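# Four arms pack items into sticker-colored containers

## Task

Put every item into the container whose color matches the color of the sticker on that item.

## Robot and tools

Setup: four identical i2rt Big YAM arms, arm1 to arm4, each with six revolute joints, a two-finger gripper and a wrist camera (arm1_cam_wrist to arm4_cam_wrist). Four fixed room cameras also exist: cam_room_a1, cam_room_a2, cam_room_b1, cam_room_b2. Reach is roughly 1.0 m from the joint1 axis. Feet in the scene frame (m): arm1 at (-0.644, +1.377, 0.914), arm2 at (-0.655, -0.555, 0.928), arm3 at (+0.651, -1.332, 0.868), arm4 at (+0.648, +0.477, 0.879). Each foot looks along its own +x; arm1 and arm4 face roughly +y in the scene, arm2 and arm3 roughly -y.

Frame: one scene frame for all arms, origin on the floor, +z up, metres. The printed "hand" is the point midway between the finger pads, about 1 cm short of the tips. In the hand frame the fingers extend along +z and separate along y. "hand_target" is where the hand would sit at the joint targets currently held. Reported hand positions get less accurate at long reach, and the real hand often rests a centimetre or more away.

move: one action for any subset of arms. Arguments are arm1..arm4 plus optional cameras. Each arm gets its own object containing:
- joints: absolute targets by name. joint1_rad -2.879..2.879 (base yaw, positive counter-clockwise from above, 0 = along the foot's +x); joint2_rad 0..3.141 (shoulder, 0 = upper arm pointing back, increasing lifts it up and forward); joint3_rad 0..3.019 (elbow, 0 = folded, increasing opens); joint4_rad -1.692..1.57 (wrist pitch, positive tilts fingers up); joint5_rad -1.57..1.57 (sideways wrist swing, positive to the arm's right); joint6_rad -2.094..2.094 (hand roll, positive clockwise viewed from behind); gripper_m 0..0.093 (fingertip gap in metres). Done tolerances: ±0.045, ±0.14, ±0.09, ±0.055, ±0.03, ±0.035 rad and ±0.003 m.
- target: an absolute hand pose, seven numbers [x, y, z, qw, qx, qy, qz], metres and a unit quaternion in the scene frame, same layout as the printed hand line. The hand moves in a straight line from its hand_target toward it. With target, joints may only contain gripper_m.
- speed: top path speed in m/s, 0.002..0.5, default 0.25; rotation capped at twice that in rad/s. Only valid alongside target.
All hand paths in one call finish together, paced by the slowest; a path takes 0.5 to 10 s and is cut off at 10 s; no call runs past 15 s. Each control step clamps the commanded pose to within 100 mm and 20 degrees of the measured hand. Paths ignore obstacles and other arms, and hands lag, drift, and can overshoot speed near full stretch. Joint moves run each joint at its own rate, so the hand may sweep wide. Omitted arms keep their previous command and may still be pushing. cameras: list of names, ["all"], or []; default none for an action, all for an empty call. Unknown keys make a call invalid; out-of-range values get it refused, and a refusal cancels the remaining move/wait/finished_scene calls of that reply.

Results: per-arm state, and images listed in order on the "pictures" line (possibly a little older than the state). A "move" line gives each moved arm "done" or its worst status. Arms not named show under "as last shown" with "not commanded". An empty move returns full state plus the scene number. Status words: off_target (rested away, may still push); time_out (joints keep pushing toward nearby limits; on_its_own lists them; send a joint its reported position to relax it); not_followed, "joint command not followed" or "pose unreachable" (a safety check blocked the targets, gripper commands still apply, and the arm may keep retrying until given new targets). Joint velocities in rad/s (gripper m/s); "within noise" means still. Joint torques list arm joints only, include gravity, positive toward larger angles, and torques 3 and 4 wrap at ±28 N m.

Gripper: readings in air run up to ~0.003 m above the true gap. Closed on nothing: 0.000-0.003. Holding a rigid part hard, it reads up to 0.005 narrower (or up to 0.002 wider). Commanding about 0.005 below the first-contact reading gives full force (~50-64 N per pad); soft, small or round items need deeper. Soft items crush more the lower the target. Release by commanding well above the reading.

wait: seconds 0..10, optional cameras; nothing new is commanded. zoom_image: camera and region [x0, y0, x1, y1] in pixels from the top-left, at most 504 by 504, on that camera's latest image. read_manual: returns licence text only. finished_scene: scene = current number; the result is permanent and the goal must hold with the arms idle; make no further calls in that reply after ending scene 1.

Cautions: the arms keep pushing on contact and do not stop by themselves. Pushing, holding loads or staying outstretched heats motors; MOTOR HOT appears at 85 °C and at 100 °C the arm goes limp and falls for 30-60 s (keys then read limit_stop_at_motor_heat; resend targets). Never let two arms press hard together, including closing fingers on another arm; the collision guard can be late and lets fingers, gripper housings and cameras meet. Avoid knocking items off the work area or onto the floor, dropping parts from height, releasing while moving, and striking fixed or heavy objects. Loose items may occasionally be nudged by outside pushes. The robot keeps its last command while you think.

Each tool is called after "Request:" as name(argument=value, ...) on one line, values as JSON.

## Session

Request:
move(arm1={"joints": {"joint1_rad": 1.5, "joint2_rad": 1.0, "joint3_rad": 1.4, "joint4_rad": -1.2, "joint5_rad": 0, "joint6_rad": 0}}, arm2={"joints": {"joint1_rad": -1.6, "joint2_rad": 1.0, "joint3_rad": 1.4, "joint4_rad": -1.2, "joint5_rad": 0, "joint6_rad": 0}}, arm3={"joints": {"joint1_rad": 1.6, "joint2_rad": 1.0, "joint3_rad": 1.4, "joint4_rad": -1.2, "joint5_rad": 0, "joint6_rad": 0}}, arm4={"joints": {"joint1_rad": -1.6, "joint2_rad": 1.0, "joint3_rad": 1.4, "joint4_rad": -1.2, "joint5_rad": 0, "joint6_rad": 0}}, cameras=["all"])

Scene clock: 1.90 s.
Joint torques (N m): arm1=[-1.61 -3.02 13.64 1.84 0.08 0] | arm2=[0.56 -8.18 12.26 2.48 -0.04 -0.09] | arm3=[1.79 -7 11.26 1.74 0.13 -0.11] | arm4=[0.79 -7.3 10.66 1.44 0.04 0.17]
Motor temperatures (°C): arm1=[20 23 28 23 21 21 21] | arm2=[23 24 26 22 22 20 23] | arm3=[24 23 24 23 24 23 23] | arm4=[22 21 25 22 24 21 24]
Heat: arm1: hottest joint3_rad 28 °C; arm2: hottest joint3_rad 26 °C; arm3: hottest joint1_rad 24 °C; arm4: hottest joint3_rad 25 °C.
move: arm1 done; arm2 done; arm3 done; arm4 done
Joint velocities: within noise
arm1.joint_positions: joint1_rad=+1.496 joint2_rad=+1.003 joint3_rad=+1.372 joint4_rad=-1.211 joint5_rad=-0.002 joint6_rad=+0.007 gripper_m=+0.09398
arm1.joint_status: all done
arm1.hand: x=-1.0336 y=+1.3787 z=+1.3591 quat_wxyz=(+0.000, +0.931, -0.006, -0.364) (m; scene frame)
arm1.hand_target: x=-1.0355 y=+1.3774 z=+1.3768 quat_wxyz=(-0.002, +0.924, -0.001, -0.383) (m; scene frame)
arm1.hand_status: not commanded
arm2.joint_positions: joint1_rad=-1.599 joint2_rad=+1.013 joint3_rad=+1.388 joint4_rad=-1.209 joint5_rad=+0.000 joint6_rad=+0.015 gripper_m=+0.09399
arm2.joint_status: all done
arm2.hand: x=-1.0554 y=-0.5918 z=+1.3713 quat_wxyz=(-0.017, -0.933, -0.035, +0.359) (m; scene frame)
arm2.hand_target: x=-1.0535 y=-0.5913 z=+1.3840 quat_wxyz=(-0.015, -0.926, -0.041, +0.375) (m; scene frame)
arm2.hand_status: not commanded
arm3.joint_positions: joint1_rad=+1.592 joint2_rad=+1.007 joint3_rad=+1.379 joint4_rad=-1.208 joint5_rad=-0.002 joint6_rad=+0.006 gripper_m=+0.09398
arm3.joint_status: all done
arm3.hand: x=+1.0474 y=-1.3652 z=+1.3099 quat_wxyz=(-0.359, -0.046, -0.932, +0.022) (m; scene frame)
arm3.hand_target: x=+1.0477 y=-1.3624 z=+1.3251 quat_wxyz=(-0.376, -0.040, -0.925, +0.024) (m; scene frame)
arm3.hand_status: not commanded
arm4.joint_positions: joint1_rad=-1.600 joint2_rad=+1.008 joint3_rad=+1.375 joint4_rad=-1.210 joint5_rad=+0.001 joint6_rad=-0.012 gripper_m=+0.09398
arm4.joint_status: all done
arm4.hand: x=+1.0487 y=+0.4892 z=+1.3161 quat_wxyz=(-0.354, +0.019, -0.935, -0.001) (m; scene frame)
arm4.hand_target: x=+1.0489 y=+0.4894 z=+1.3340 quat_wxyz=(-0.374, +0.013, -0.927, -0.004) (m; scene frame)
arm4.hand_status: not commanded
pictures: arm1_cam_wrist, arm2_cam_wrist, arm3_cam_wrist, arm4_cam_wrist, cam_room_a1, cam_room_a2, cam_room_b1, cam_room_b2
Images, in order (width x height): arm1_cam_wrist 672x504, arm2_cam_wrist 672x504, arm3_cam_wrist 672x504, arm4_cam_wrist 672x504, cam_room_a1 672x504, cam_room_a2 672x504, cam_room_b1 672x504, cam_room_b2 672x504.

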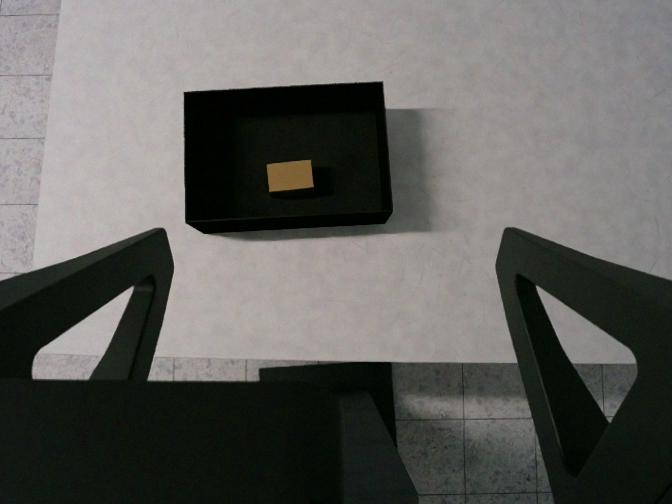

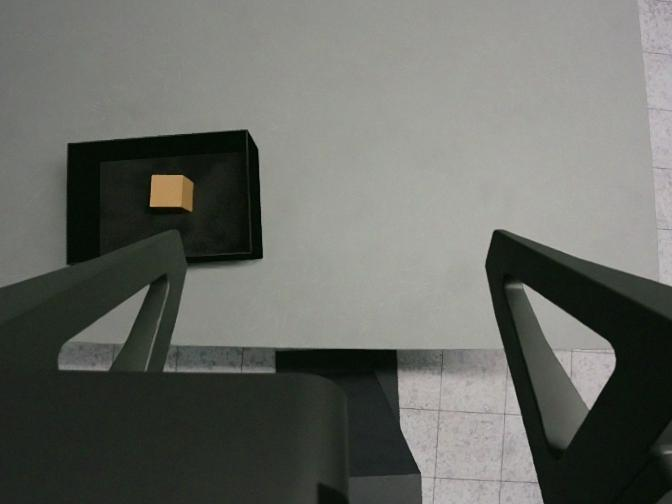

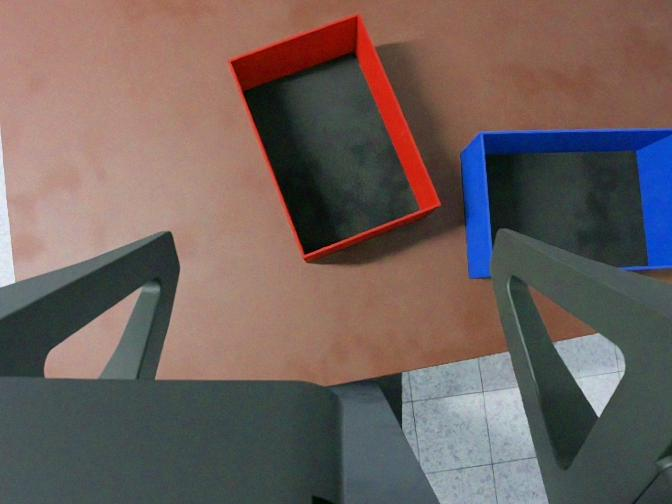

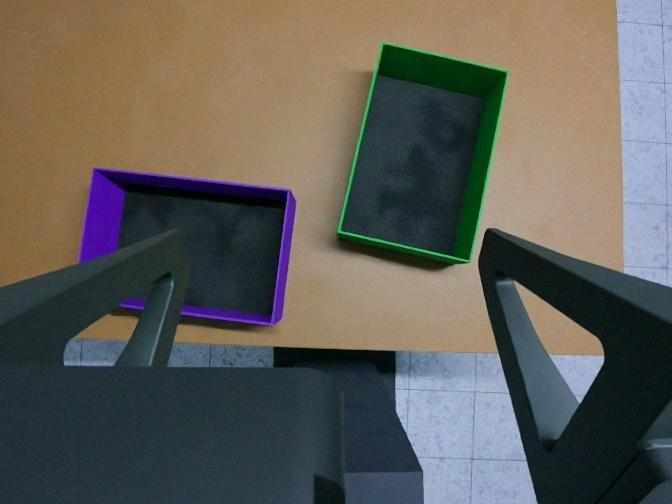

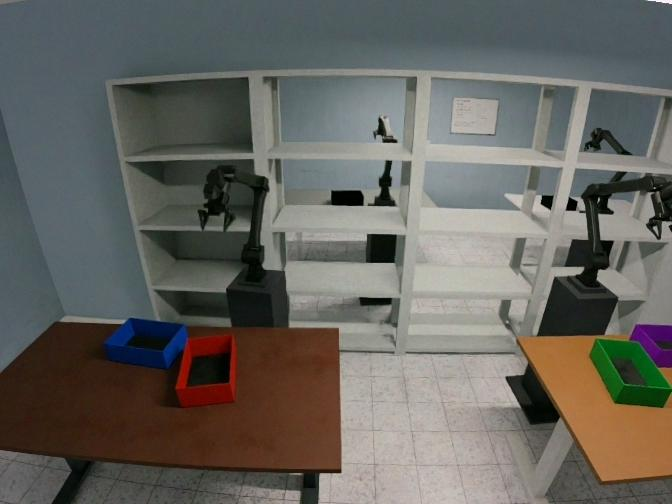

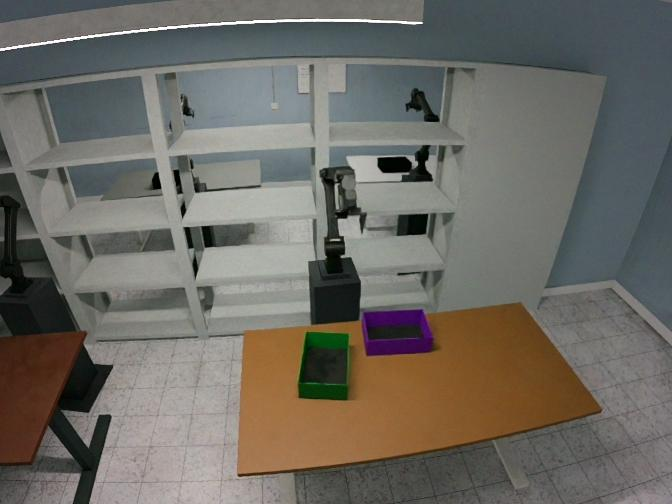

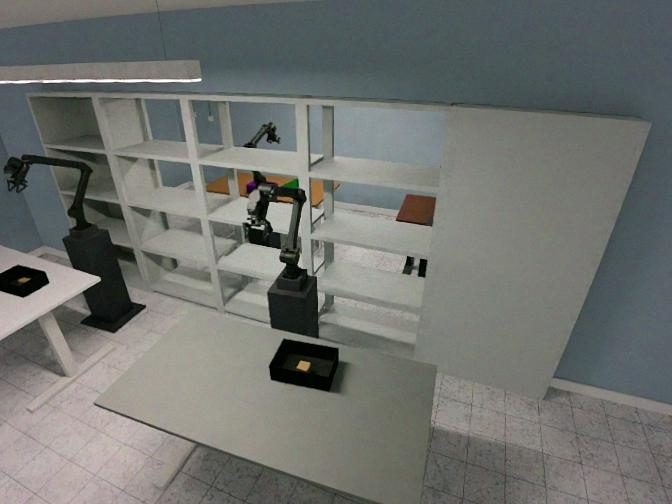

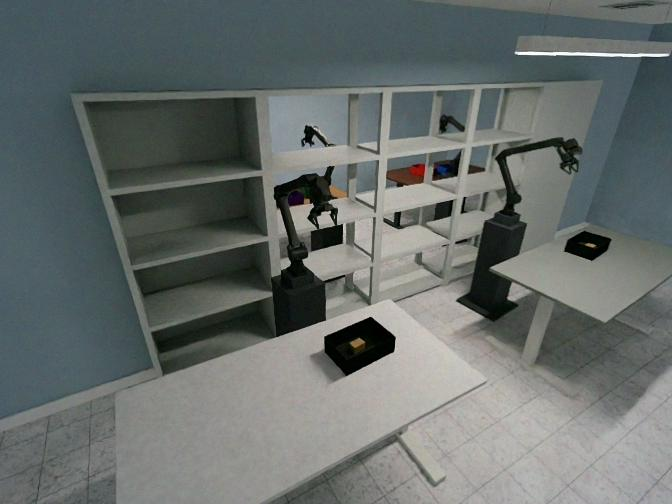

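Request:
zoom_image(camera="arm1_cam_wrist", region=[180, 70, 400, 240])

Request:
zoom_image(camera="arm2_cam_wrist", region=[60, 120, 280, 270])

Request:
zoom_image(camera="cam_room_b2", region=[310, 300, 410, 390])

Request:
zoom_image(camera="cam_room_b1", region=[260, 330, 350, 400])

Request:
zoom_image(camera="cam_room_b2", region=[550, 220, 630, 270])

Request:
zoom_image(camera="cam_room_b1", region=[0, 255, 60, 305])

Scaled by 2.291.

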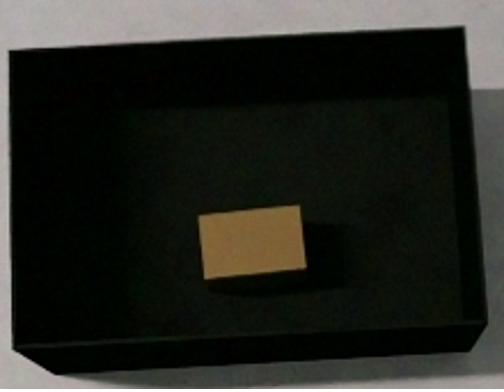

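Scaled by 2.291.

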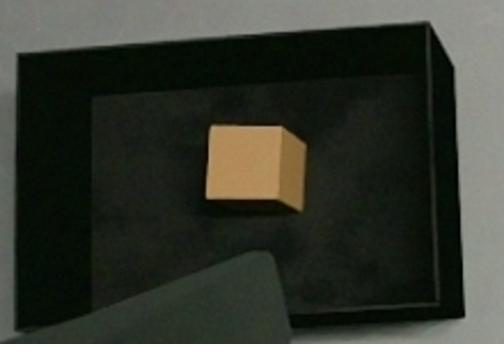

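Scaled by 5.040.

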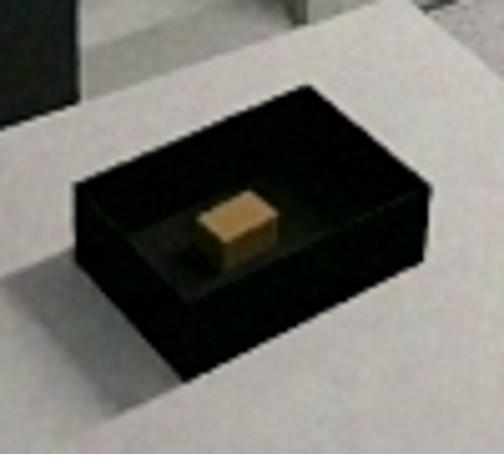

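Scaled by 5.600.

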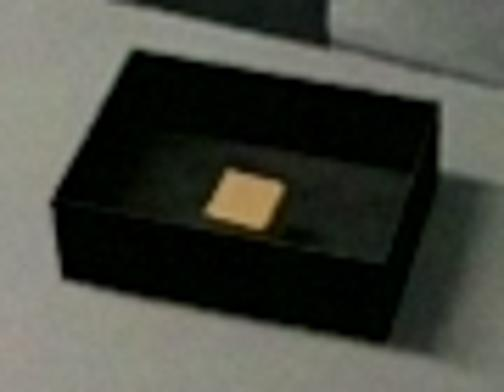

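Scaled by 6.300.

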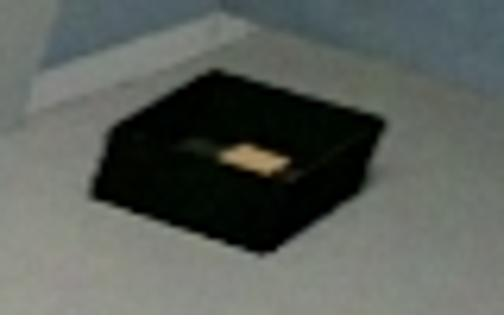

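Scaled by 8.400.

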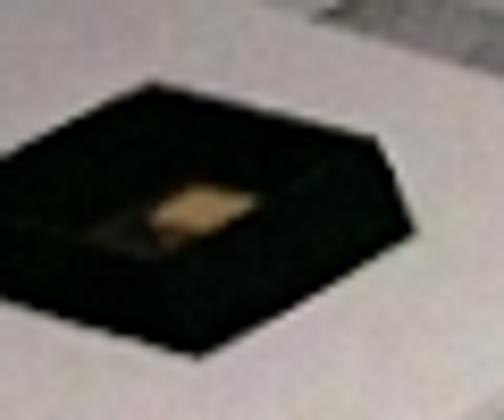

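Request:
move(arm1={"target": [-1.2333, 1.3528, 0.835, -0.1907, -0.6532, -0.7116, 0.175], "speed": 0.35, "joints": {"gripper_m": 0.075}}, arm2={"target": [-1.142, -0.8854, 0.845, -0.0097, -0.9652, -0.0362, 0.2586], "speed": 0.35}, arm3={"joints": {"joint1_rad": 0.0, "joint2_rad": 0.6, "joint3_rad": 1.0, "joint4_rad": -1.45, "joint5_rad": 0, "joint6_rad": 0}}, arm4={"joints": {"joint1_rad": 0.91, "joint2_rad": 0.6, "joint3_rad": 1.0, "joint4_rad": -1.45, "joint5_rad": 0, "joint6_rad": 0}}, cameras=["arm1_cam_wrist", "arm2_cam_wrist"])

Scene clock: 102.10 s.
Joint torques (N m): arm1=[-1.08 -17.79 11.63 -0.4 -0.38 -0.02] | arm2=[0.97 -17.26 10.45 2.18 0.43 0.22] | arm3=[0.56 0.79 8.62 0.92 -0.01 -0.11] | arm4=[0.56 1.2 8.75 0.54 0.11 0.15]
Motor temperatures (°C): arm1=[20 23 36 23 21 21 21] | arm2=[23 25 34 22 22 20 23] | arm3=[24 23 30 23 24 23 23] | arm4=[22 22 38 22 24 21 24]
Heat: arm1: hottest joint3_rad 36 °C; arm2: hottest joint3_rad 34 °C; arm3: hottest joint3_rad 30 °C; arm4: hottest joint3_rad 38 °C.
move: arm1 off_target; arm2 off_target; arm3 done; arm4 done
Joint velocities: within noise
arm1.joint_positions: joint1_rad=+1.392 joint2_rad=+2.263 joint3_rad=+1.525 joint4_rad=-0.992 joint5_rad=-0.515 joint6_rad=-1.779 gripper_m=+0.07507
arm1.joint_status: all done
arm1.hand: x=-1.2139 y=+1.3545 z=+0.8220 quat_wxyz=(+0.205, +0.661, +0.703, -0.165) (m; scene frame)
arm1.hand_target: x=-1.2326 y=+1.3527 z=+0.8354 quat_wxyz=(+0.190, +0.653, +0.712, -0.175) (m; scene frame)
arm1.hand_status: off_target (0.023 m and 2.4 deg from the pose sent, 0.562 m and 96.1 deg at the start)
arm2.joint_positions: joint1_rad=-1.010 joint2_rad=+2.010 joint3_rad=+1.069 joint4_rad=-0.221 joint5_rad=+0.283 joint6_rad=+0.526 gripper_m=+0.09399
arm2.joint_status: not commanded
arm2.hand: x=-1.1261 y=-0.8712 z=+0.8407 quat_wxyz=(+0.002, -0.969, -0.045, +0.243) (m; scene frame)
arm2.hand_target: x=-1.1412 y=-0.8850 z=+0.8456 quat_wxyz=(-0.010, -0.965, -0.036, +0.259) (m; scene frame)
arm2.hand_status: off_target (0.022 m and 2.5 deg from the pose sent, 0.609 m and 12.1 deg at the start)
arm3.joint_positions: joint1_rad=+0.011 joint2_rad=+0.596 joint3_rad=+1.005 joint4_rad=-1.446 joint5_rad=+0.001 joint6_rad=+0.006 gripper_m=+0.09400
arm3.joint_status: all done
arm3.hand: x=+0.6255 y=-1.5488 z=+1.2081 quat_wxyz=(-0.181, -0.719, -0.640, +0.200) (m; scene frame)
arm3.hand_target: x=+0.6233 y=-1.5482 z=+1.2044 quat_wxyz=(-0.176, -0.722, -0.639, +0.196) (m; scene frame)
arm3.hand_status: not commanded
arm4.joint_positions: joint1_rad=+0.907 joint2_rad=+0.594 joint3_rad=+0.999 joint4_rad=-1.441 joint5_rad=-0.001 joint6_rad=-0.011 gripper_m=+0.09402
arm4.joint_status: all done
arm4.hand: x=+0.4663 y=+0.6062 z=+1.2153 quat_wxyz=(-0.078, +0.921, -0.284, -0.253) (m; scene frame)
arm4.hand_target: x=+0.4664 y=+0.6055 z=+1.2136 quat_wxyz=(-0.074, +0.922, -0.288, -0.248) (m; scene frame)
arm4.hand_status: not commanded
pictures: arm1_cam_wrist, arm2_cam_wrist
Images, in order (width x height): arm1_cam_wrist 672x504, arm2_cam_wrist 672x504.

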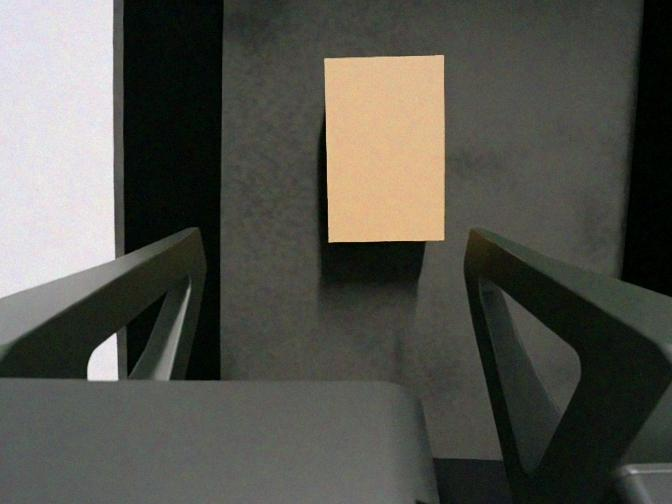

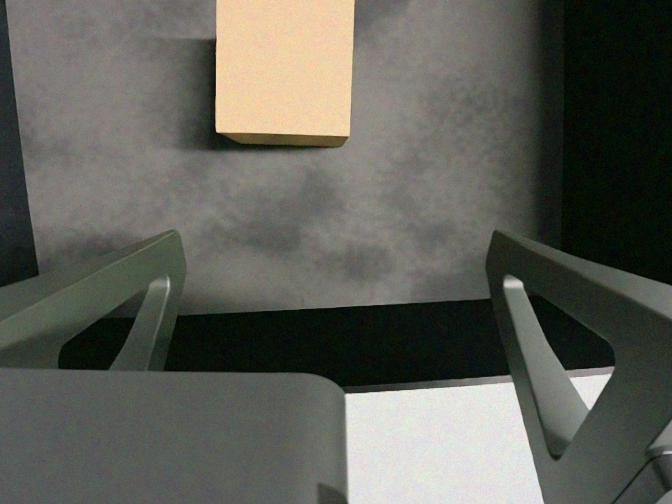

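Request:
move(arm1={"target": [-1.247, 1.315, 0.754, -0.1907, -0.6532, -0.7116, 0.175], "speed": 0.12}, arm2={"target": [-1.202, -0.91, 0.75, -0.0097, -0.9652, -0.0362, 0.2586], "speed": 0.12}, cameras=["arm1_cam_wrist", "arm2_cam_wrist"])

Scene clock: 123.57 s.
Joint torques (N m): arm1=[-0.62 -17.08 10.61 0.43 -0.48 0.13] | arm2=[0.21 -19.43 9.98 2.15 0.1 -0.05] | arm3=[0.5 0.79 8.65 0.94 -0.01 -0.11] | arm4=[1.14 1.03 8.72 0.53 0.13 0.17]
Motor temperatures (°C): arm1=[20 24 36 23 22 21 21] | arm2=[23 25 32 22 22 20 23] | arm3=[24 23 30 23 24 23 23] | arm4=[22 22 36 22 24 21 24]
Heat: arm1: hottest joint3_rad 36 °C; arm2: hottest joint3_rad 32 °C; arm3: hottest joint3_rad 30 °C; arm4: hottest joint3_rad 36 °C.
move: arm1 off_target; arm2 off_target
Joint velocities: within noise
arm1.joint_positions: joint1_rad=+1.454 joint2_rad=+2.407 joint3_rad=+1.575 joint4_rad=-0.866 joint5_rad=-0.520 joint6_rad=-1.723 gripper_m=+0.07507
arm1.joint_status: not commanded
arm1.hand: x=-1.2269 y=+1.3193 z=+0.7514 quat_wxyz=(+0.203, +0.657, +0.708, -0.164) (m; scene frame)
arm1.hand_target: x=-1.2462 y=+1.3150 z=+0.7546 quat_wxyz=(+0.191, +0.653, +0.711, -0.175) (m; scene frame)
arm1.hand_status: off_target (0.021 m and 2.0 deg from the pose sent, 0.085 m and 2.4 deg at the start)
arm2.joint_positions: joint1_rad=-1.031 joint2_rad=+2.299 joint3_rad=+1.309 joint4_rad=-0.150 joint5_rad=+0.277 joint6_rad=+0.523 gripper_m=+0.09399
arm2.joint_status: not commanded
arm2.hand: x=-1.1869 y=-0.9042 z=+0.7551 quat_wxyz=(-0.004, -0.968, -0.036, +0.250) (m; scene frame)
arm2.hand_target: x=-1.2013 y=-0.9094 z=+0.7503 quat_wxyz=(-0.010, -0.965, -0.036, +0.259) (m; scene frame)
arm2.hand_status: off_target (0.017 m and 1.2 deg from the pose sent, 0.125 m and 2.5 deg at the start)
arm3, arm4: as last shown
pictures: arm1_cam_wrist, arm2_cam_wrist
Images, in order (width x height): arm1_cam_wrist 672x504, arm2_cam_wrist 672x504.

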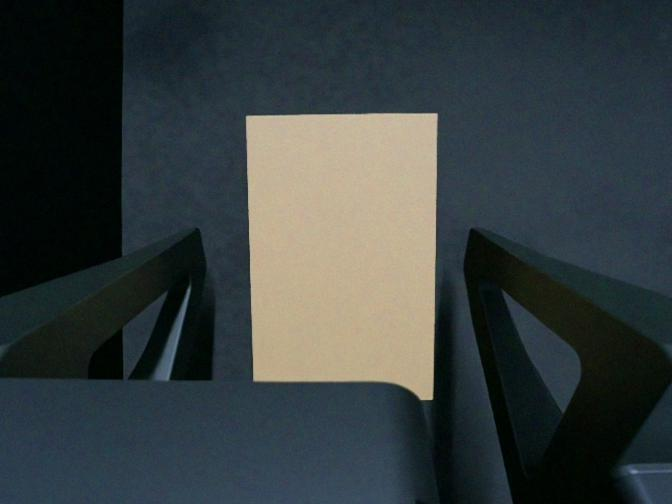

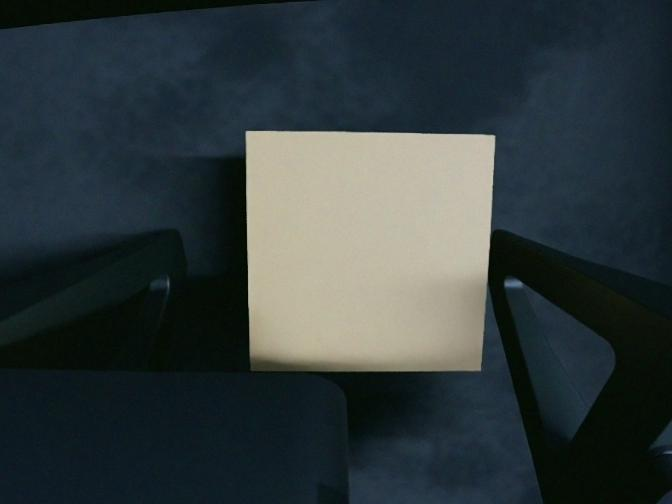

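Request:
move(arm1={"target": [-1.247, 1.315, 0.74, -0.1907, -0.6532, -0.7116, 0.175], "speed": 0.06}, arm2={"target": [-1.202, -0.903, 0.738, -0.0097, -0.9652, -0.0362, 0.2586], "speed": 0.06}, cameras=["arm1_cam_wrist", "arm2_cam_wrist"])

Scene clock: 130.23 s.
Joint torques (N m): arm1=[-0.85 -16.62 10.45 0.54 -0.46 0.12] | arm2=[0.15 -19.08 9.26 2.32 0.08 -0.07] | arm3=[0.56 0.85 8.59 0.9 0 -0.1] | arm4=[1.32 0.56 8.62 0.59 0.1 0.15]
Motor temperatures (°C): arm1=[20 24 35 23 22 21 21] | arm2=[23 25 32 22 22 20 23] | arm3=[24 23 30 23 24 23 23] | arm4=[22 22 36 22 24 21 24]
Heat: arm1: hottest joint3_rad 35 °C; arm2: hottest joint3_rad 32 °C; arm3: hottest joint3_rad 30 °C; arm4: hottest joint3_rad 36 °C.
move: arm1 off_target; arm2 off_target
Joint velocities: within noise
arm1.joint_positions: joint1_rad=+1.454 joint2_rad=+2.432 joint3_rad=+1.583 joint4_rad=-0.847 joint5_rad=-0.520 joint6_rad=-1.723 gripper_m=+0.07507
arm1.joint_status: not commanded
arm1.hand: x=-1.2278 y=+1.3194 z=+0.7389 quat_wxyz=(+0.203, +0.657, +0.708, -0.164) (m; scene frame)
arm1.hand_target: x=-1.2463 y=+1.3150 z=+0.7406 quat_wxyz=(+0.191, +0.653, +0.712, -0.175) (m; scene frame)
arm1.hand_status: off_target (0.020 m and 1.9 deg from the pose sent, 0.023 m and 2.0 deg at the start)
arm2.joint_positions: joint1_rad=-1.040 joint2_rad=+2.314 joint3_rad=+1.309 joint4_rad=-0.123 joint5_rad=+0.274 joint6_rad=+0.516 gripper_m=+0.09399
arm2.joint_status: not commanded
arm2.hand: x=-1.1906 y=-0.9008 z=+0.7483 quat_wxyz=(-0.007, -0.967, -0.034, +0.254) (m; scene frame)
arm2.hand_target: x=-1.2013 y=-0.9025 z=+0.7383 quat_wxyz=(-0.010, -0.965, -0.036, +0.259) (m; scene frame)
arm2.hand_status: off_target (0.016 m and 0.7 deg from the pose sent, 0.023 m and 1.2 deg at the start)
arm3, arm4: as last shown
pictures: arm1_cam_wrist, arm2_cam_wrist
Images, in order (width x height): arm1_cam_wrist 672x504, arm2_cam_wrist 672x504.

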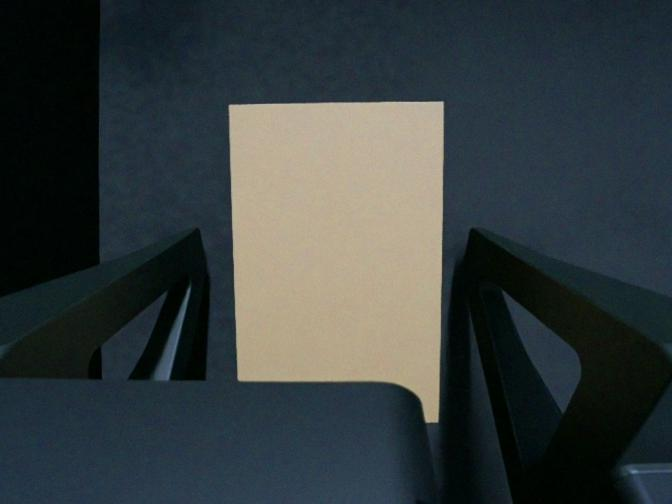

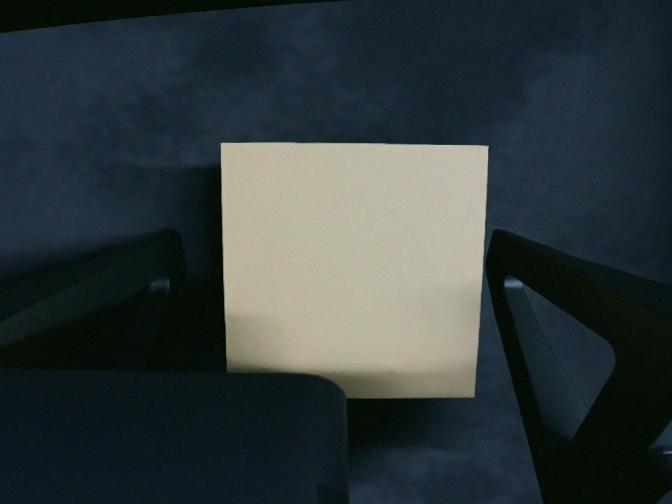

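Request:
move(arm1={"joints": {"gripper_m": 0.038}}, arm2={"joints": {"gripper_m": 0.044}}, cameras=[])

Request:
move(arm1={"target": [-1.16, 1.33, 0.97, -0.1907, -0.6532, -0.7116, 0.175], "speed": 0.25}, arm2={"target": [-1.12, -0.87, 0.97, -0.0097, -0.9652, -0.0362, 0.2586], "speed": 0.25}, cameras=["arm1_cam_wrist", "arm2_cam_wrist"])

Scene clock: 135.27 s.
Joint torques (N m): arm1=[-0.44 -16.85 10.5 0.49 -0.38 0.09] | arm2=[0.21 -19.14 9.29 2.26 0.16 -0.08] | arm3=[0.44 0.91 8.62 0.88 -0.02 -0.11] | arm4=[0.62 0.44 8.73 0.5 0.13 0.15]
Motor temperatures (°C): arm1=[20 24 35 23 22 21 21] | arm2=[23 25 32 22 22 20 23] | arm3=[24 23 30 23 24 23 23] | arm4=[22 22 36 22 24 21 24]
Heat: arm1: hottest joint3_rad 35 °C; arm2: hottest joint3_rad 32 °C; arm3: hottest joint3_rad 30 °C; arm4: hottest joint3_rad 36 °C.
move: arm1 off_target; arm2 off_target
Joint velocities: within noise
arm1.joint_positions: joint1_rad=+1.454 joint2_rad=+2.432 joint3_rad=+1.585 joint4_rad=-0.847 joint5_rad=-0.520 joint6_rad=-1.722 gripper_m=+0.04408
arm1.joint_status: gripper_m off_target (ended at +0.04411, target +0.03800)
arm1.hand: x=-1.2283 y=+1.3193 z=+0.7392 quat_wxyz=(+0.202, +0.657, +0.708, -0.165) (m; scene frame)
arm1.hand_target: x=-1.2463 y=+1.3150 z=+0.7407 quat_wxyz=(+0.191, +0.653, +0.712, -0.175) (m; scene frame)
arm1.hand_status: not commanded
arm2.joint_positions: joint1_rad=-1.040 joint2_rad=+2.314 joint3_rad=+1.309 joint4_rad=-0.122 joint5_rad=+0.272 joint6_rad=+0.516 gripper_m=+0.05309
arm2.joint_status: gripper_m off_target (ended at +0.05312, target +0.04400)
arm2.hand: x=-1.1907 y=-0.9010 z=+0.7483 quat_wxyz=(-0.008, -0.967, -0.034, +0.254) (m; scene frame)
arm2.hand_target: x=-1.2013 y=-0.9025 z=+0.7383 quat_wxyz=(-0.010, -0.965, -0.036, +0.259) (m; scene frame)
arm2.hand_status: not commanded
arm3, arm4: as last shown
pictures: none
No camera images: "cameras" was empty.

Scene clock: 136.97 s.
Joint torques (N m): arm1=[-2.32 -14.51 8.84 -0.06 -0.36 -0.08] | arm2=[1.32 -16.91 8.69 1.11 0.46 0.21] | arm3=[0.56 0.67 8.64 0.92 -0.01 -0.11] | arm4=[0.91 0.62 8.64 0.57 0.09 0.14]
Motor temperatures (°C): arm1=[20 24 35 23 22 21 21] | arm2=[23 25 32 22 22 20 23] | arm3=[24 23 30 23 24 23 23] | arm4=[22 22 36 22 24 21 24]
Heat: arm1: hottest joint3_rad 35 °C; arm2: hottest joint3_rad 32 °C; arm3: hottest joint3_rad 30 °C; arm4: hottest joint3_rad 36 °C.
move: arm1 done; arm2 done
Joint velocities: within noise
arm1.joint_positions: joint1_rad=+1.437 joint2_rad=+1.905 joint3_rad=+1.359 joint4_rad=-1.132 joint5_rad=-0.518 joint6_rad=-1.747 gripper_m=+0.04408
arm1.joint_status: not commanded
arm1.hand: x=-1.1601 y=+1.3252 z=+0.9657 quat_wxyz=(+0.192, +0.653, +0.712, -0.174) (m; scene frame)
arm1.hand_target: x=-1.1600 y=+1.3300 z=+0.9699 quat_wxyz=(+0.191, +0.653, +0.712, -0.175) (m; scene frame)
arm1.hand_status: done (0.006 m and 0.2 deg from the pose sent, 0.241 m and 1.9 deg at the start)
arm2.joint_positions: joint1_rad=-1.011 joint2_rad=+1.734 joint3_rad=+1.095 joint4_rad=-0.462 joint5_rad=+0.285 joint6_rad=+0.529 gripper_m=+0.05309
arm2.joint_status: not commanded
arm2.hand: x=-1.1274 y=-0.8712 z=+0.9766 quat_wxyz=(-0.015, -0.963, -0.038, +0.267) (m; scene frame)
arm2.hand_target: x=-1.1201 y=-0.8699 z=+0.9700 quat_wxyz=(-0.010, -0.965, -0.036, +0.259) (m; scene frame)
arm2.hand_status: done (0.010 m and 1.2 deg from the pose sent, 0.235 m and 0.7 deg at the start)
arm3, arm4: as last shown
pictures: arm1_cam_wrist, arm2_cam_wrist
Images, in order (width x height): arm1_cam_wrist 672x504, arm2_cam_wrist 672x504.

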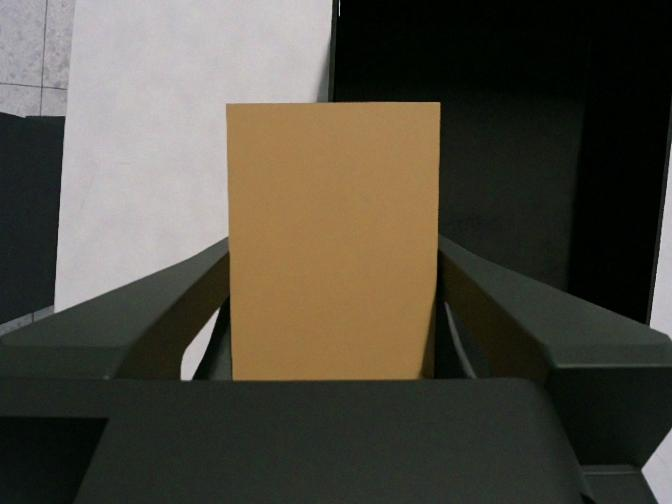

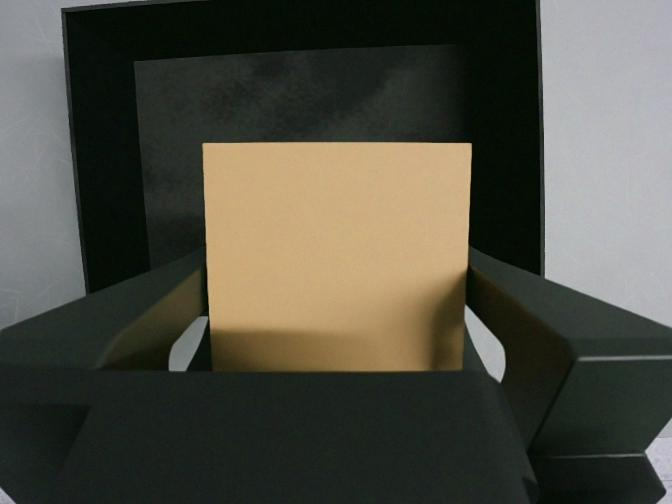

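Request:
move(arm1={"joints": {"joint1_rad": 1.5, "joint2_rad": 1.1, "joint3_rad": 1.2, "joint4_rad": 0.7, "joint5_rad": 0, "joint6_rad": 0}}, arm2={"joints": {"joint1_rad": -1.6, "joint2_rad": 1.1, "joint3_rad": 1.2, "joint4_rad": 0.7, "joint5_rad": 0, "joint6_rad": 0}}, cameras=["cam_room_b1", "cam_room_b2"])

Scene clock: 150.73 s.
Joint torques (N m): arm1=[-2.43 -3.78 13.76 1.78 0.07 0.13] | arm2=[1.38 -8.35 12.89 2.55 -0.17 -0.08] | arm3=[0.56 0.91 8.68 0.9 -0.02 -0.11] | arm4=[0.67 0.91 8.68 0.42 0.12 0.15]
Motor temperatures (°C): arm1=[20 25 34 23 22 21 22] | arm2=[23 26 32 22 22 20 23] | arm3=[24 23 30 23 24 23 23] | arm4=[22 22 36 22 24 21 24]
Heat: arm1: hottest joint3_rad 34 °C; arm2: hottest joint3_rad 32 °C; arm3: hottest joint3_rad 30 °C; arm4: hottest joint3_rad 36 °C.
move: arm1 done; arm2 done
Joint velocities: within noise
arm1.joint_positions: joint1_rad=+1.506 joint2_rad=+1.093 joint3_rad=+1.171 joint4_rad=+0.682 joint5_rad=-0.002 joint6_rad=-0.008 gripper_m=+0.04413
arm1.joint_status: all done
arm1.hand: x=-1.1017 y=+1.3736 z=+1.6200 quat_wxyz=(-0.002, +0.387, +0.004, -0.922) (m; scene frame)
arm1.hand_target: x=-1.0963 y=+1.3768 z=+1.6360 quat_wxyz=(-0.001, +0.369, +0.001, -0.930) (m; scene frame)
arm1.hand_status: not commanded
arm2.joint_positions: joint1_rad=-1.609 joint2_rad=+1.094 joint3_rad=+1.184 joint4_rad=+0.679 joint5_rad=+0.003 joint6_rad=+0.014 gripper_m=+0.05310
arm2.joint_status: all done
arm2.hand: x=-1.1227 y=-0.5935 z=+1.6316 quat_wxyz=(-0.042, -0.391, -0.013, +0.919) (m; scene frame)
arm2.hand_target: x=-1.1183 y=-0.5977 z=+1.6420 quat_wxyz=(-0.040, -0.376, -0.018, +0.925) (m; scene frame)
arm2.hand_status: not commanded
arm3, arm4: as last shown
pictures: cam_room_b1, cam_room_b2
Images, in order (width x height): cam_room_b1 672x504, cam_room_b2 672x504.

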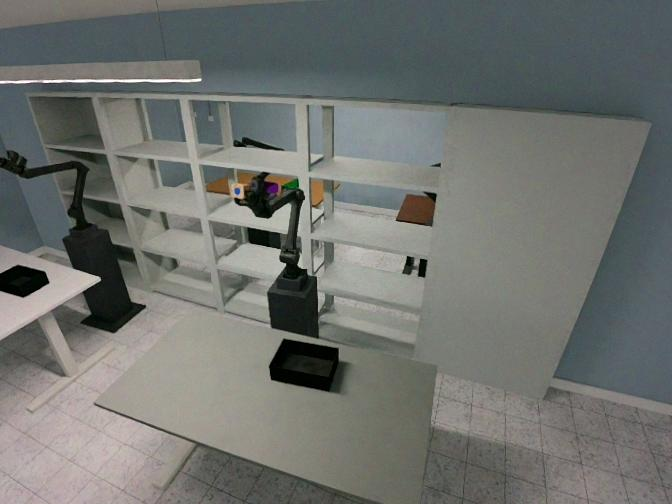

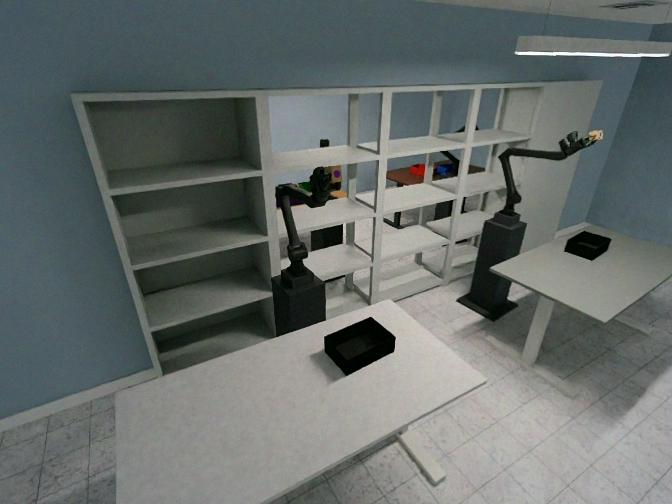

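Request:
zoom_image(camera="cam_room_b1", region=[220, 165, 310, 225])

Request:
zoom_image(camera="cam_room_b2", region=[300, 150, 370, 215])

Request:
zoom_image(camera="cam_room_b2", region=[555, 115, 625, 165])

Scaled by 5.600.

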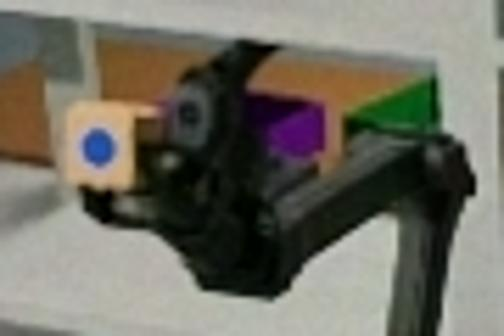

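Scaled by 7.200.

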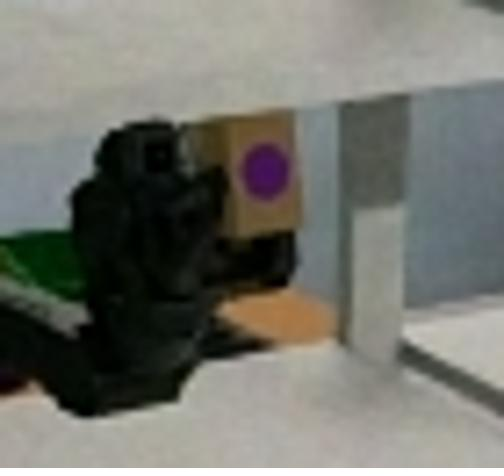

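Scaled by 7.200.

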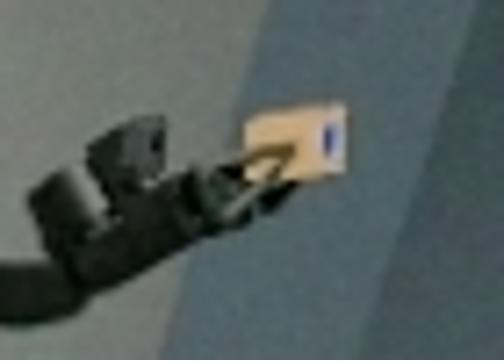

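Request:
move(arm1={"joints": {"joint1_rad": -2.25, "joint2_rad": 0.6, "joint3_rad": 1.0, "joint4_rad": -1.45, "joint5_rad": 0, "joint6_rad": 0}}, arm2={"joints": {"joint1_rad": 0.92, "joint2_rad": 0.6, "joint3_rad": 1.0, "joint4_rad": -1.45, "joint5_rad": 0, "joint6_rad": 0}}, arm3={"joints": {"joint1_rad": 0.98, "joint2_rad": 1.0, "joint3_rad": 1.4, "joint4_rad": -1.2, "joint5_rad": 0, "joint6_rad": 0}}, cameras=["arm3_cam_wrist"])

Scene clock: 186.47 s.
Joint torques (N m): arm1=[-2.02 1.26 12.46 0.92 -0.08 0.1] | arm2=[1.03 -2.02 11.07 1.28 0.14 -0.06] | arm3=[1.61 -7.18 14.11 1.59 0.05 -0.1] | arm4=[1.38 0.91 8.66 0.54 0.11 0.16]
Motor temperatures (°C): arm1=[20 24 37 23 22 21 22] | arm2=[23 25 34 22 22 20 24] | arm3=[24 23 30 23 24 23 23] | arm4=[22 22 35 22 24 21 24]
Heat: arm1: hottest joint3_rad 37 °C; arm2: hottest joint3_rad 34 °C; arm3: hottest joint3_rad 30 °C; arm4: hottest joint3_rad 35 °C.
move: arm1 done; arm2 done; arm3 done
Joint velocities: within noise
arm1.joint_positions: joint1_rad=-2.243 joint2_rad=+0.611 joint3_rad=+0.981 joint4_rad=-1.442 joint5_rad=+0.002 joint6_rad=-0.005 gripper_m=+0.04411
arm1.joint_status: all done
arm1.hand: x=-0.4536 y=+1.2479 z=+1.2343 quat_wxyz=(-0.227, -0.286, -0.928, +0.076) (m; scene frame)
arm1.hand_target: x=-0.4562 y=+1.2483 z=+1.2448 quat_wxyz=(-0.238, -0.290, -0.924, +0.078) (m; scene frame)
arm1.hand_status: not commanded
arm2.joint_positions: joint1_rad=+0.916 joint2_rad=+0.612 joint3_rad=+0.998 joint4_rad=-1.438 joint5_rad=-0.003 joint6_rad=+0.012 gripper_m=+0.05310
arm2.joint_status: all done
arm2.hand: x=-0.4602 y=-0.6728 z=+1.2601 quat_wxyz=(-0.248, -0.263, -0.930, +0.063) (m; scene frame)
arm2.hand_target: x=-0.4641 y=-0.6701 z=+1.2621 quat_wxyz=(-0.249, -0.255, -0.932, +0.066) (m; scene frame)
arm2.hand_status: not commanded
arm3.joint_positions: joint1_rad=+0.973 joint2_rad=+1.011 joint3_rad=+1.344 joint4_rad=-1.205 joint5_rad=+0.000 joint6_rad=+0.005 gripper_m=+0.09401
arm3.joint_status: all done
arm3.hand: x=+0.9502 y=-1.5887 z=+1.2941 quat_wxyz=(-0.324, -0.331, -0.878, +0.125) (m; scene frame)
arm3.hand_target: x=+0.9523 y=-1.5862 z=+1.3280 quat_wxyz=(-0.355, -0.320, -0.868, +0.137) (m; scene frame)
arm3.hand_status: not commanded
arm4: as last shown
pictures: arm3_cam_wrist
Images, in order (width x height): arm3_cam_wrist 672x504.

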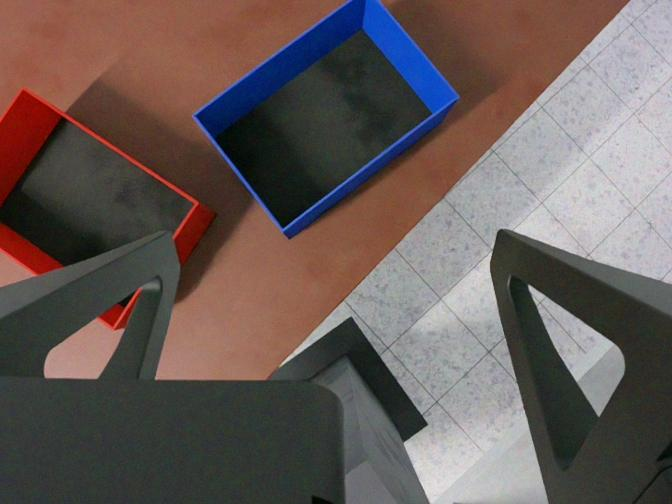

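Request:
move(arm1={"target": [0.0, 0.927, 1.09, 0.2468, 0.2905, 0.9212, -0.0778], "speed": 0.3}, arm2={"target": [0.0, -0.9435, 1.09, 0.2495, 0.2549, 0.9317, -0.0683], "speed": 0.3}, arm3={"joints": {"joint1_rad": -1.98, "joint2_rad": 0.6, "joint3_rad": 1.0, "joint4_rad": -1.45, "joint5_rad": 0, "joint6_rad": 0}}, arm4={"target": [0.3, 0.722, 1.15, 0.0778, -0.9212, 0.2905, 0.2468], "speed": 0.25}, cameras=[])

Request:
move(arm1={"target": [0.0, 0.927, 1.035, 0.2468, 0.2905, 0.9212, -0.0778], "speed": 0.08}, arm2={"target": [0.0, -0.9435, 1.04, 0.2495, 0.2549, 0.9317, -0.0683], "speed": 0.08}, arm3={"target": [0.291, -1.116, 1.15, 0.0691, -0.9308, 0.2581, 0.2494], "speed": 0.25}, cameras=["arm1_cam_wrist", "arm2_cam_wrist"])

Scene clock: 208.83 s.
Joint torques (N m): arm1=[-2.73 -20.01 17.5 0.87 -0.07 0.1] | arm2=[1.14 -22.3 16.9 1.18 0.15 -0.05] | arm3=[0.62 0.38 8.77 0.9 -0.04 -0.1] | arm4=[0.73 -7.94 12.97 1.2 0.2 0.16]
Motor temperatures (°C): arm1=[20 24 38 23 22 21 22] | arm2=[23 25 33 22 22 20 24] | arm3=[24 23 31 23 24 23 23] | arm4=[22 21 35 22 24 21 24]
Heat: arm1: hottest joint3_rad 38 °C; arm2: hottest joint3_rad 33 °C; arm3: hottest joint3_rad 31 °C; arm4: hottest joint3_rad 35 °C.
move: arm1 off_target; arm2 off_target; arm3 done; arm4 off_target
Joint velocities: within noise
arm1.joint_positions: joint1_rad=-2.243 joint2_rad=+2.105 joint3_rad=+1.974 joint4_rad=-0.964 joint5_rad=-0.005 joint6_rad=-0.005 gripper_m=+0.04411
arm1.joint_status: not commanded
arm1.hand: x=-0.0112 y=+0.9428 z=+1.0546 quat_wxyz=(-0.218, -0.286, -0.931, +0.069) (m; scene frame)
arm1.hand_target: x=-0.0020 y=+0.9284 z=+1.0903 quat_wxyz=(-0.247, -0.290, -0.921, +0.078) (m; scene frame)
arm1.hand_status: off_target (0.040 m and 3.7 deg from the pose sent, 0.574 m and 2.4 deg at the start)
arm2.joint_positions: joint1_rad=+0.916 joint2_rad=+2.037 joint3_rad=+1.836 joint4_rad=-0.883 joint5_rad=+0.000 joint6_rad=+0.012 gripper_m=+0.05310
arm2.joint_status: not commanded
arm2.hand: x=-0.0174 y=-0.9369 z=+1.0712 quat_wxyz=(-0.233, -0.264, -0.934, +0.061) (m; scene frame)
arm2.hand_target: x=-0.0013 y=-0.9426 z=+1.0902 quat_wxyz=(-0.250, -0.255, -0.932, +0.069) (m; scene frame)
arm2.hand_status: off_target (0.026 m and 2.3 deg from the pose sent, 0.560 m and 1.1 deg at the start)
arm3.joint_positions: joint1_rad=-1.969 joint2_rad=+0.597 joint3_rad=+1.004 joint4_rad=-1.446 joint5_rad=+0.001 joint6_rad=+0.004 gripper_m=+0.09402
arm3.joint_status: all done
arm3.hand: x=+0.4571 y=-1.2156 z=+1.2030 quat_wxyz=(+0.061, -0.932, +0.252, +0.252) (m; scene frame)
arm3.hand_target: x=+0.4586 y=-1.2141 z=+1.1999 quat_wxyz=(+0.061, -0.933, +0.255, +0.246) (m; scene frame)
arm3.hand_status: not commanded
arm4.joint_positions: joint1_rad=+0.907 joint2_rad=+1.112 joint3_rad=+1.025 joint4_rad=-1.023 joint5_rad=+0.003 joint6_rad=-0.011 gripper_m=+0.09402
arm4.joint_status: not commanded
arm4.hand: x=+0.3164 y=+0.7108 z=+1.1249 quat_wxyz=(-0.069, +0.930, -0.287, -0.219) (m; scene frame)
arm4.hand_target: x=+0.3013 y=+0.7210 z=+1.1502 quat_wxyz=(-0.078, +0.921, -0.290, -0.247) (m; scene frame)
arm4.hand_status: off_target (0.032 m and 3.5 deg from the pose sent, 0.213 m and 1.0 deg at the start)
pictures: none
No camera images: "cameras" was empty.

Scene clock: 210.40 s.
Joint torques (N m): arm1=[-2.9 -19.08 11.75 1.85 -0.04 0.11] | arm2=[1.32 -21.3 10.32 2.67 0.12 -0.07] | arm3=[1.03 -8.94 14.28 1.46 0.13 0] | arm4=[0.32 -7.77 12.92 1.36 0.23 0.16]
Motor temperatures (°C): arm1=[20 24 38 23 22 21 22] | arm2=[23 25 34 22 22 20 24] | arm3=[24 23 31 23 24 23 23] | arm4=[22 22 35 22 24 21 24]
Heat: arm1: hottest joint3_rad 38 °C; arm2: hottest joint3_rad 34 °C; arm3: hottest joint3_rad 31 °C; arm4: hottest joint3_rad 35 °C.
move: arm1 done; arm2 off_target; arm3 off_target
Joint velocities: within noise
arm1.joint_positions: joint1_rad=-2.243 joint2_rad=+2.123 joint3_rad=+1.944 joint4_rad=-0.869 joint5_rad=-0.005 joint6_rad=-0.005 gripper_m=+0.04411
arm1.joint_status: not commanded
arm1.hand: x=-0.0010 y=+0.9357 z=+1.0372 quat_wxyz=(-0.240, -0.284, -0.925, +0.076) (m; scene frame)
arm1.hand_target: x=-0.0002 y=+0.9271 z=+1.0351 quat_wxyz=(-0.247, -0.290, -0.921, +0.078) (m; scene frame)
arm1.hand_status: done (0.009 m and 1.2 deg from the pose sent, 0.028 m and 3.6 deg at the start)
arm2.joint_positions: joint1_rad=+0.916 joint2_rad=+2.055 joint3_rad=+1.836 joint4_rad=-0.806 joint5_rad=+0.000 joint6_rad=+0.012 gripper_m=+0.05310
arm2.joint_status: not commanded
arm2.hand: x=-0.0030 y=-0.9455 z=+1.0675 quat_wxyz=(-0.261, -0.262, -0.927, +0.069) (m; scene frame)
arm2.hand_target: x=-0.0009 y=-0.9429 z=+1.0404 quat_wxyz=(-0.249, -0.255, -0.932, +0.068) (m; scene frame)
arm2.hand_status: off_target (0.028 m and 1.7 deg from the pose sent, 0.036 m and 2.3 deg at the start)
arm3.joint_positions: joint1_rad=-1.969 joint2_rad=+1.099 joint3_rad=+1.040 joint4_rad=-1.057 joint5_rad=+0.016 joint6_rad=+0.004 gripper_m=+0.09402
arm3.joint_status: not commanded
arm3.hand: x=+0.3046 y=-1.1266 z=+1.1180 quat_wxyz=(+0.059, -0.941, +0.255, +0.214) (m; scene frame)
arm3.hand_target: x=+0.2926 y=-1.1170 z=+1.1500 quat_wxyz=(+0.069, -0.931, +0.258, +0.249) (m; scene frame)
arm3.hand_status: off_target (0.036 m and 4.4 deg from the pose sent, 0.201 m and 1.2 deg at the start)
arm4: as last shown
arm4.joint_positions: joint1_rad=+0.907 joint2_rad=+1.112 joint3_rad=+1.025 joint4_rad=-1.023 joint5_rad=+0.004 joint6_rad=-0.011 gripper_m=+0.09402
pictures: arm1_cam_wrist, arm2_cam_wrist
Images, in order (width x height): arm1_cam_wrist 672x504, arm2_cam_wrist 672x504.

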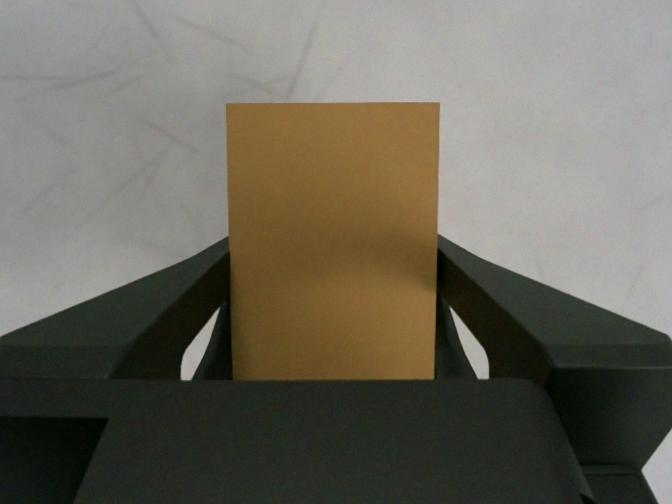

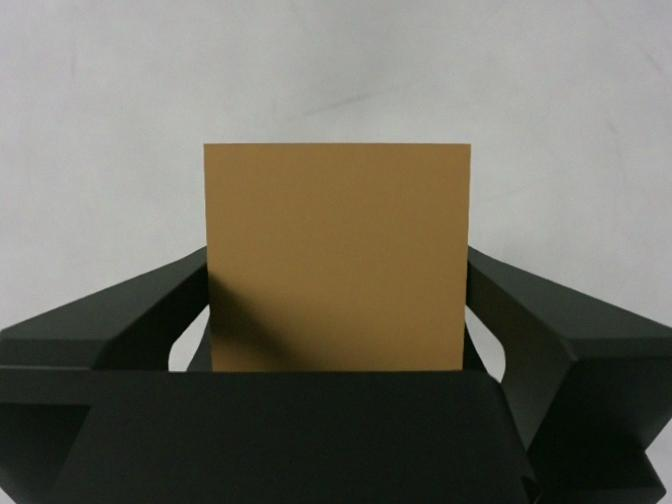

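Request:
move(arm1={"target": [0.0, 0.927, 1.01, 0.2468, 0.2905, 0.9212, -0.0778], "speed": 0.06}, arm2={"target": [0.0, -0.9435, 1.008, 0.2495, 0.2549, 0.9317, -0.0683], "speed": 0.06}, cameras=[])

Request:
move(arm1={"target": [0.0, 0.927, 0.998, 0.2468, 0.2905, 0.9212, -0.0778], "speed": 0.04}, arm2={"target": [0.0, -0.9435, 0.99, 0.2495, 0.2549, 0.9317, -0.0683], "speed": 0.05}, cameras=[])

Scene clock: 217.07 s.
Joint torques (N m): arm1=[-2.08 -18.96 11.63 1.68 -0.03 0.11] | arm2=[1.14 -21.66 10.44 2.69 0.12 -0.07] | arm3=[1.2 -8.82 14.3 1.44 0.13 -0.01] | arm4=[1.2 -7.18 12.88 1.18 0.23 0.17]
Motor temperatures (°C): arm1=[20 24 37 23 22 21 22] | arm2=[23 26 34 22 22 20 24] | arm3=[24 23 31 23 24 23 23] | arm4=[22 22 35 22 24 21 24]
Heat: arm1: hottest joint3_rad 37 °C; arm2: hottest joint3_rad 34 °C; arm3: hottest joint3_rad 31 °C; arm4: hottest joint3_rad 35 °C.
move: arm1 done; arm2 off_target
Joint velocities: within noise
arm1.joint_positions: joint1_rad=-2.243 joint2_rad=+2.137 joint3_rad=+1.907 joint4_rad=-0.813 joint5_rad=-0.005 joint6_rad=-0.005 gripper_m=+0.04411
arm1.joint_status: not commanded
arm1.hand: x=-0.0004 y=+0.9351 z=+1.0148 quat_wxyz=(-0.242, -0.284, -0.925, +0.077) (m; scene frame)
arm1.hand_target: x=-0.0001 y=+0.9271 z=+1.0101 quat_wxyz=(-0.247, -0.290, -0.921, +0.078) (m; scene frame)
arm1.hand_status: done (0.009 m and 1.0 deg from the pose sent, 0.028 m and 1.2 deg at the start)
arm2.joint_positions: joint1_rad=+0.916 joint2_rad=+2.084 joint3_rad=+1.789 joint4_rad=-0.736 joint5_rad=+0.000 joint6_rad=+0.012 gripper_m=+0.05310
arm2.joint_status: not commanded
arm2.hand: x=-0.0029 y=-0.9454 z=+1.0312 quat_wxyz=(-0.258, -0.262, -0.927, +0.068) (m; scene frame)
arm2.hand_target: x=-0.0007 y=-0.9430 z=+1.0084 quat_wxyz=(-0.249, -0.255, -0.932, +0.068) (m; scene frame)
arm2.hand_status: off_target (0.023 m and 1.4 deg from the pose sent, 0.060 m and 1.7 deg at the start)
arm3, arm4: as last shown
pictures: none
No camera images: "cameras" was empty.

Scene clock: 218.03 s.
Joint torques (N m): arm1=[-2.9 -18.08 11.12 1.77 -0.01 0.11] | arm2=[1.32 -21.13 10.15 2.58 0.1 -0.05] | arm3=[1.08 -8.82 14.24 1.46 0.12 0] | arm4=[1.08 -7.47 12.93 1.22 0.23 0.18]
Motor temperatures (°C): arm1=[20 24 37 23 22 21 22] | arm2=[23 26 34 22 22 20 24] | arm3=[24 23 31 23 24 23 23] | arm4=[22 22 35 22 24 21 24]
Heat: arm1: hottest joint3_rad 37 °C; arm2: hottest joint3_rad 34 °C; arm3: hottest joint3_rad 31 °C; arm4: hottest joint3_rad 35 °C.
move: arm1 off_target; arm2 off_target
Joint velocities: within noise
arm1.joint_positions: joint1_rad=-2.243 joint2_rad=+2.140 joint3_rad=+1.894 joint4_rad=-0.786 joint5_rad=-0.005 joint6_rad=-0.004 gripper_m=+0.04411
arm1.joint_status: not commanded
arm1.hand: x=+0.0008 y=+0.9342 z=+1.0094 quat_wxyz=(-0.247, -0.284, -0.923, +0.078) (m; scene frame)
arm1.hand_target: x=-0.0003 y=+0.9273 z=+0.9979 quat_wxyz=(-0.247, -0.291, -0.921, +0.078) (m; scene frame)
arm1.hand_status: off_target (0.014 m and 0.8 deg from the pose sent, 0.019 m and 1.0 deg at the start)
arm2.joint_positions: joint1_rad=+0.916 joint2_rad=+2.093 joint3_rad=+1.771 joint4_rad=-0.696 joint5_rad=+0.001 joint6_rad=+0.011 gripper_m=+0.05310
arm2.joint_status: not commanded
arm2.hand: x=-0.0009 y=-0.9466 z=+1.0209 quat_wxyz=(-0.264, -0.261, -0.926, +0.070) (m; scene frame)
arm2.hand_target: x=-0.0009 y=-0.9429 z=+0.9907 quat_wxyz=(-0.250, -0.255, -0.932, +0.068) (m; scene frame)
arm2.hand_status: off_target (0.031 m and 1.9 deg from the pose sent, 0.041 m and 1.4 deg at the start)
arm3, arm4: as last shown
pictures: none
No camera images: "cameras" was empty.


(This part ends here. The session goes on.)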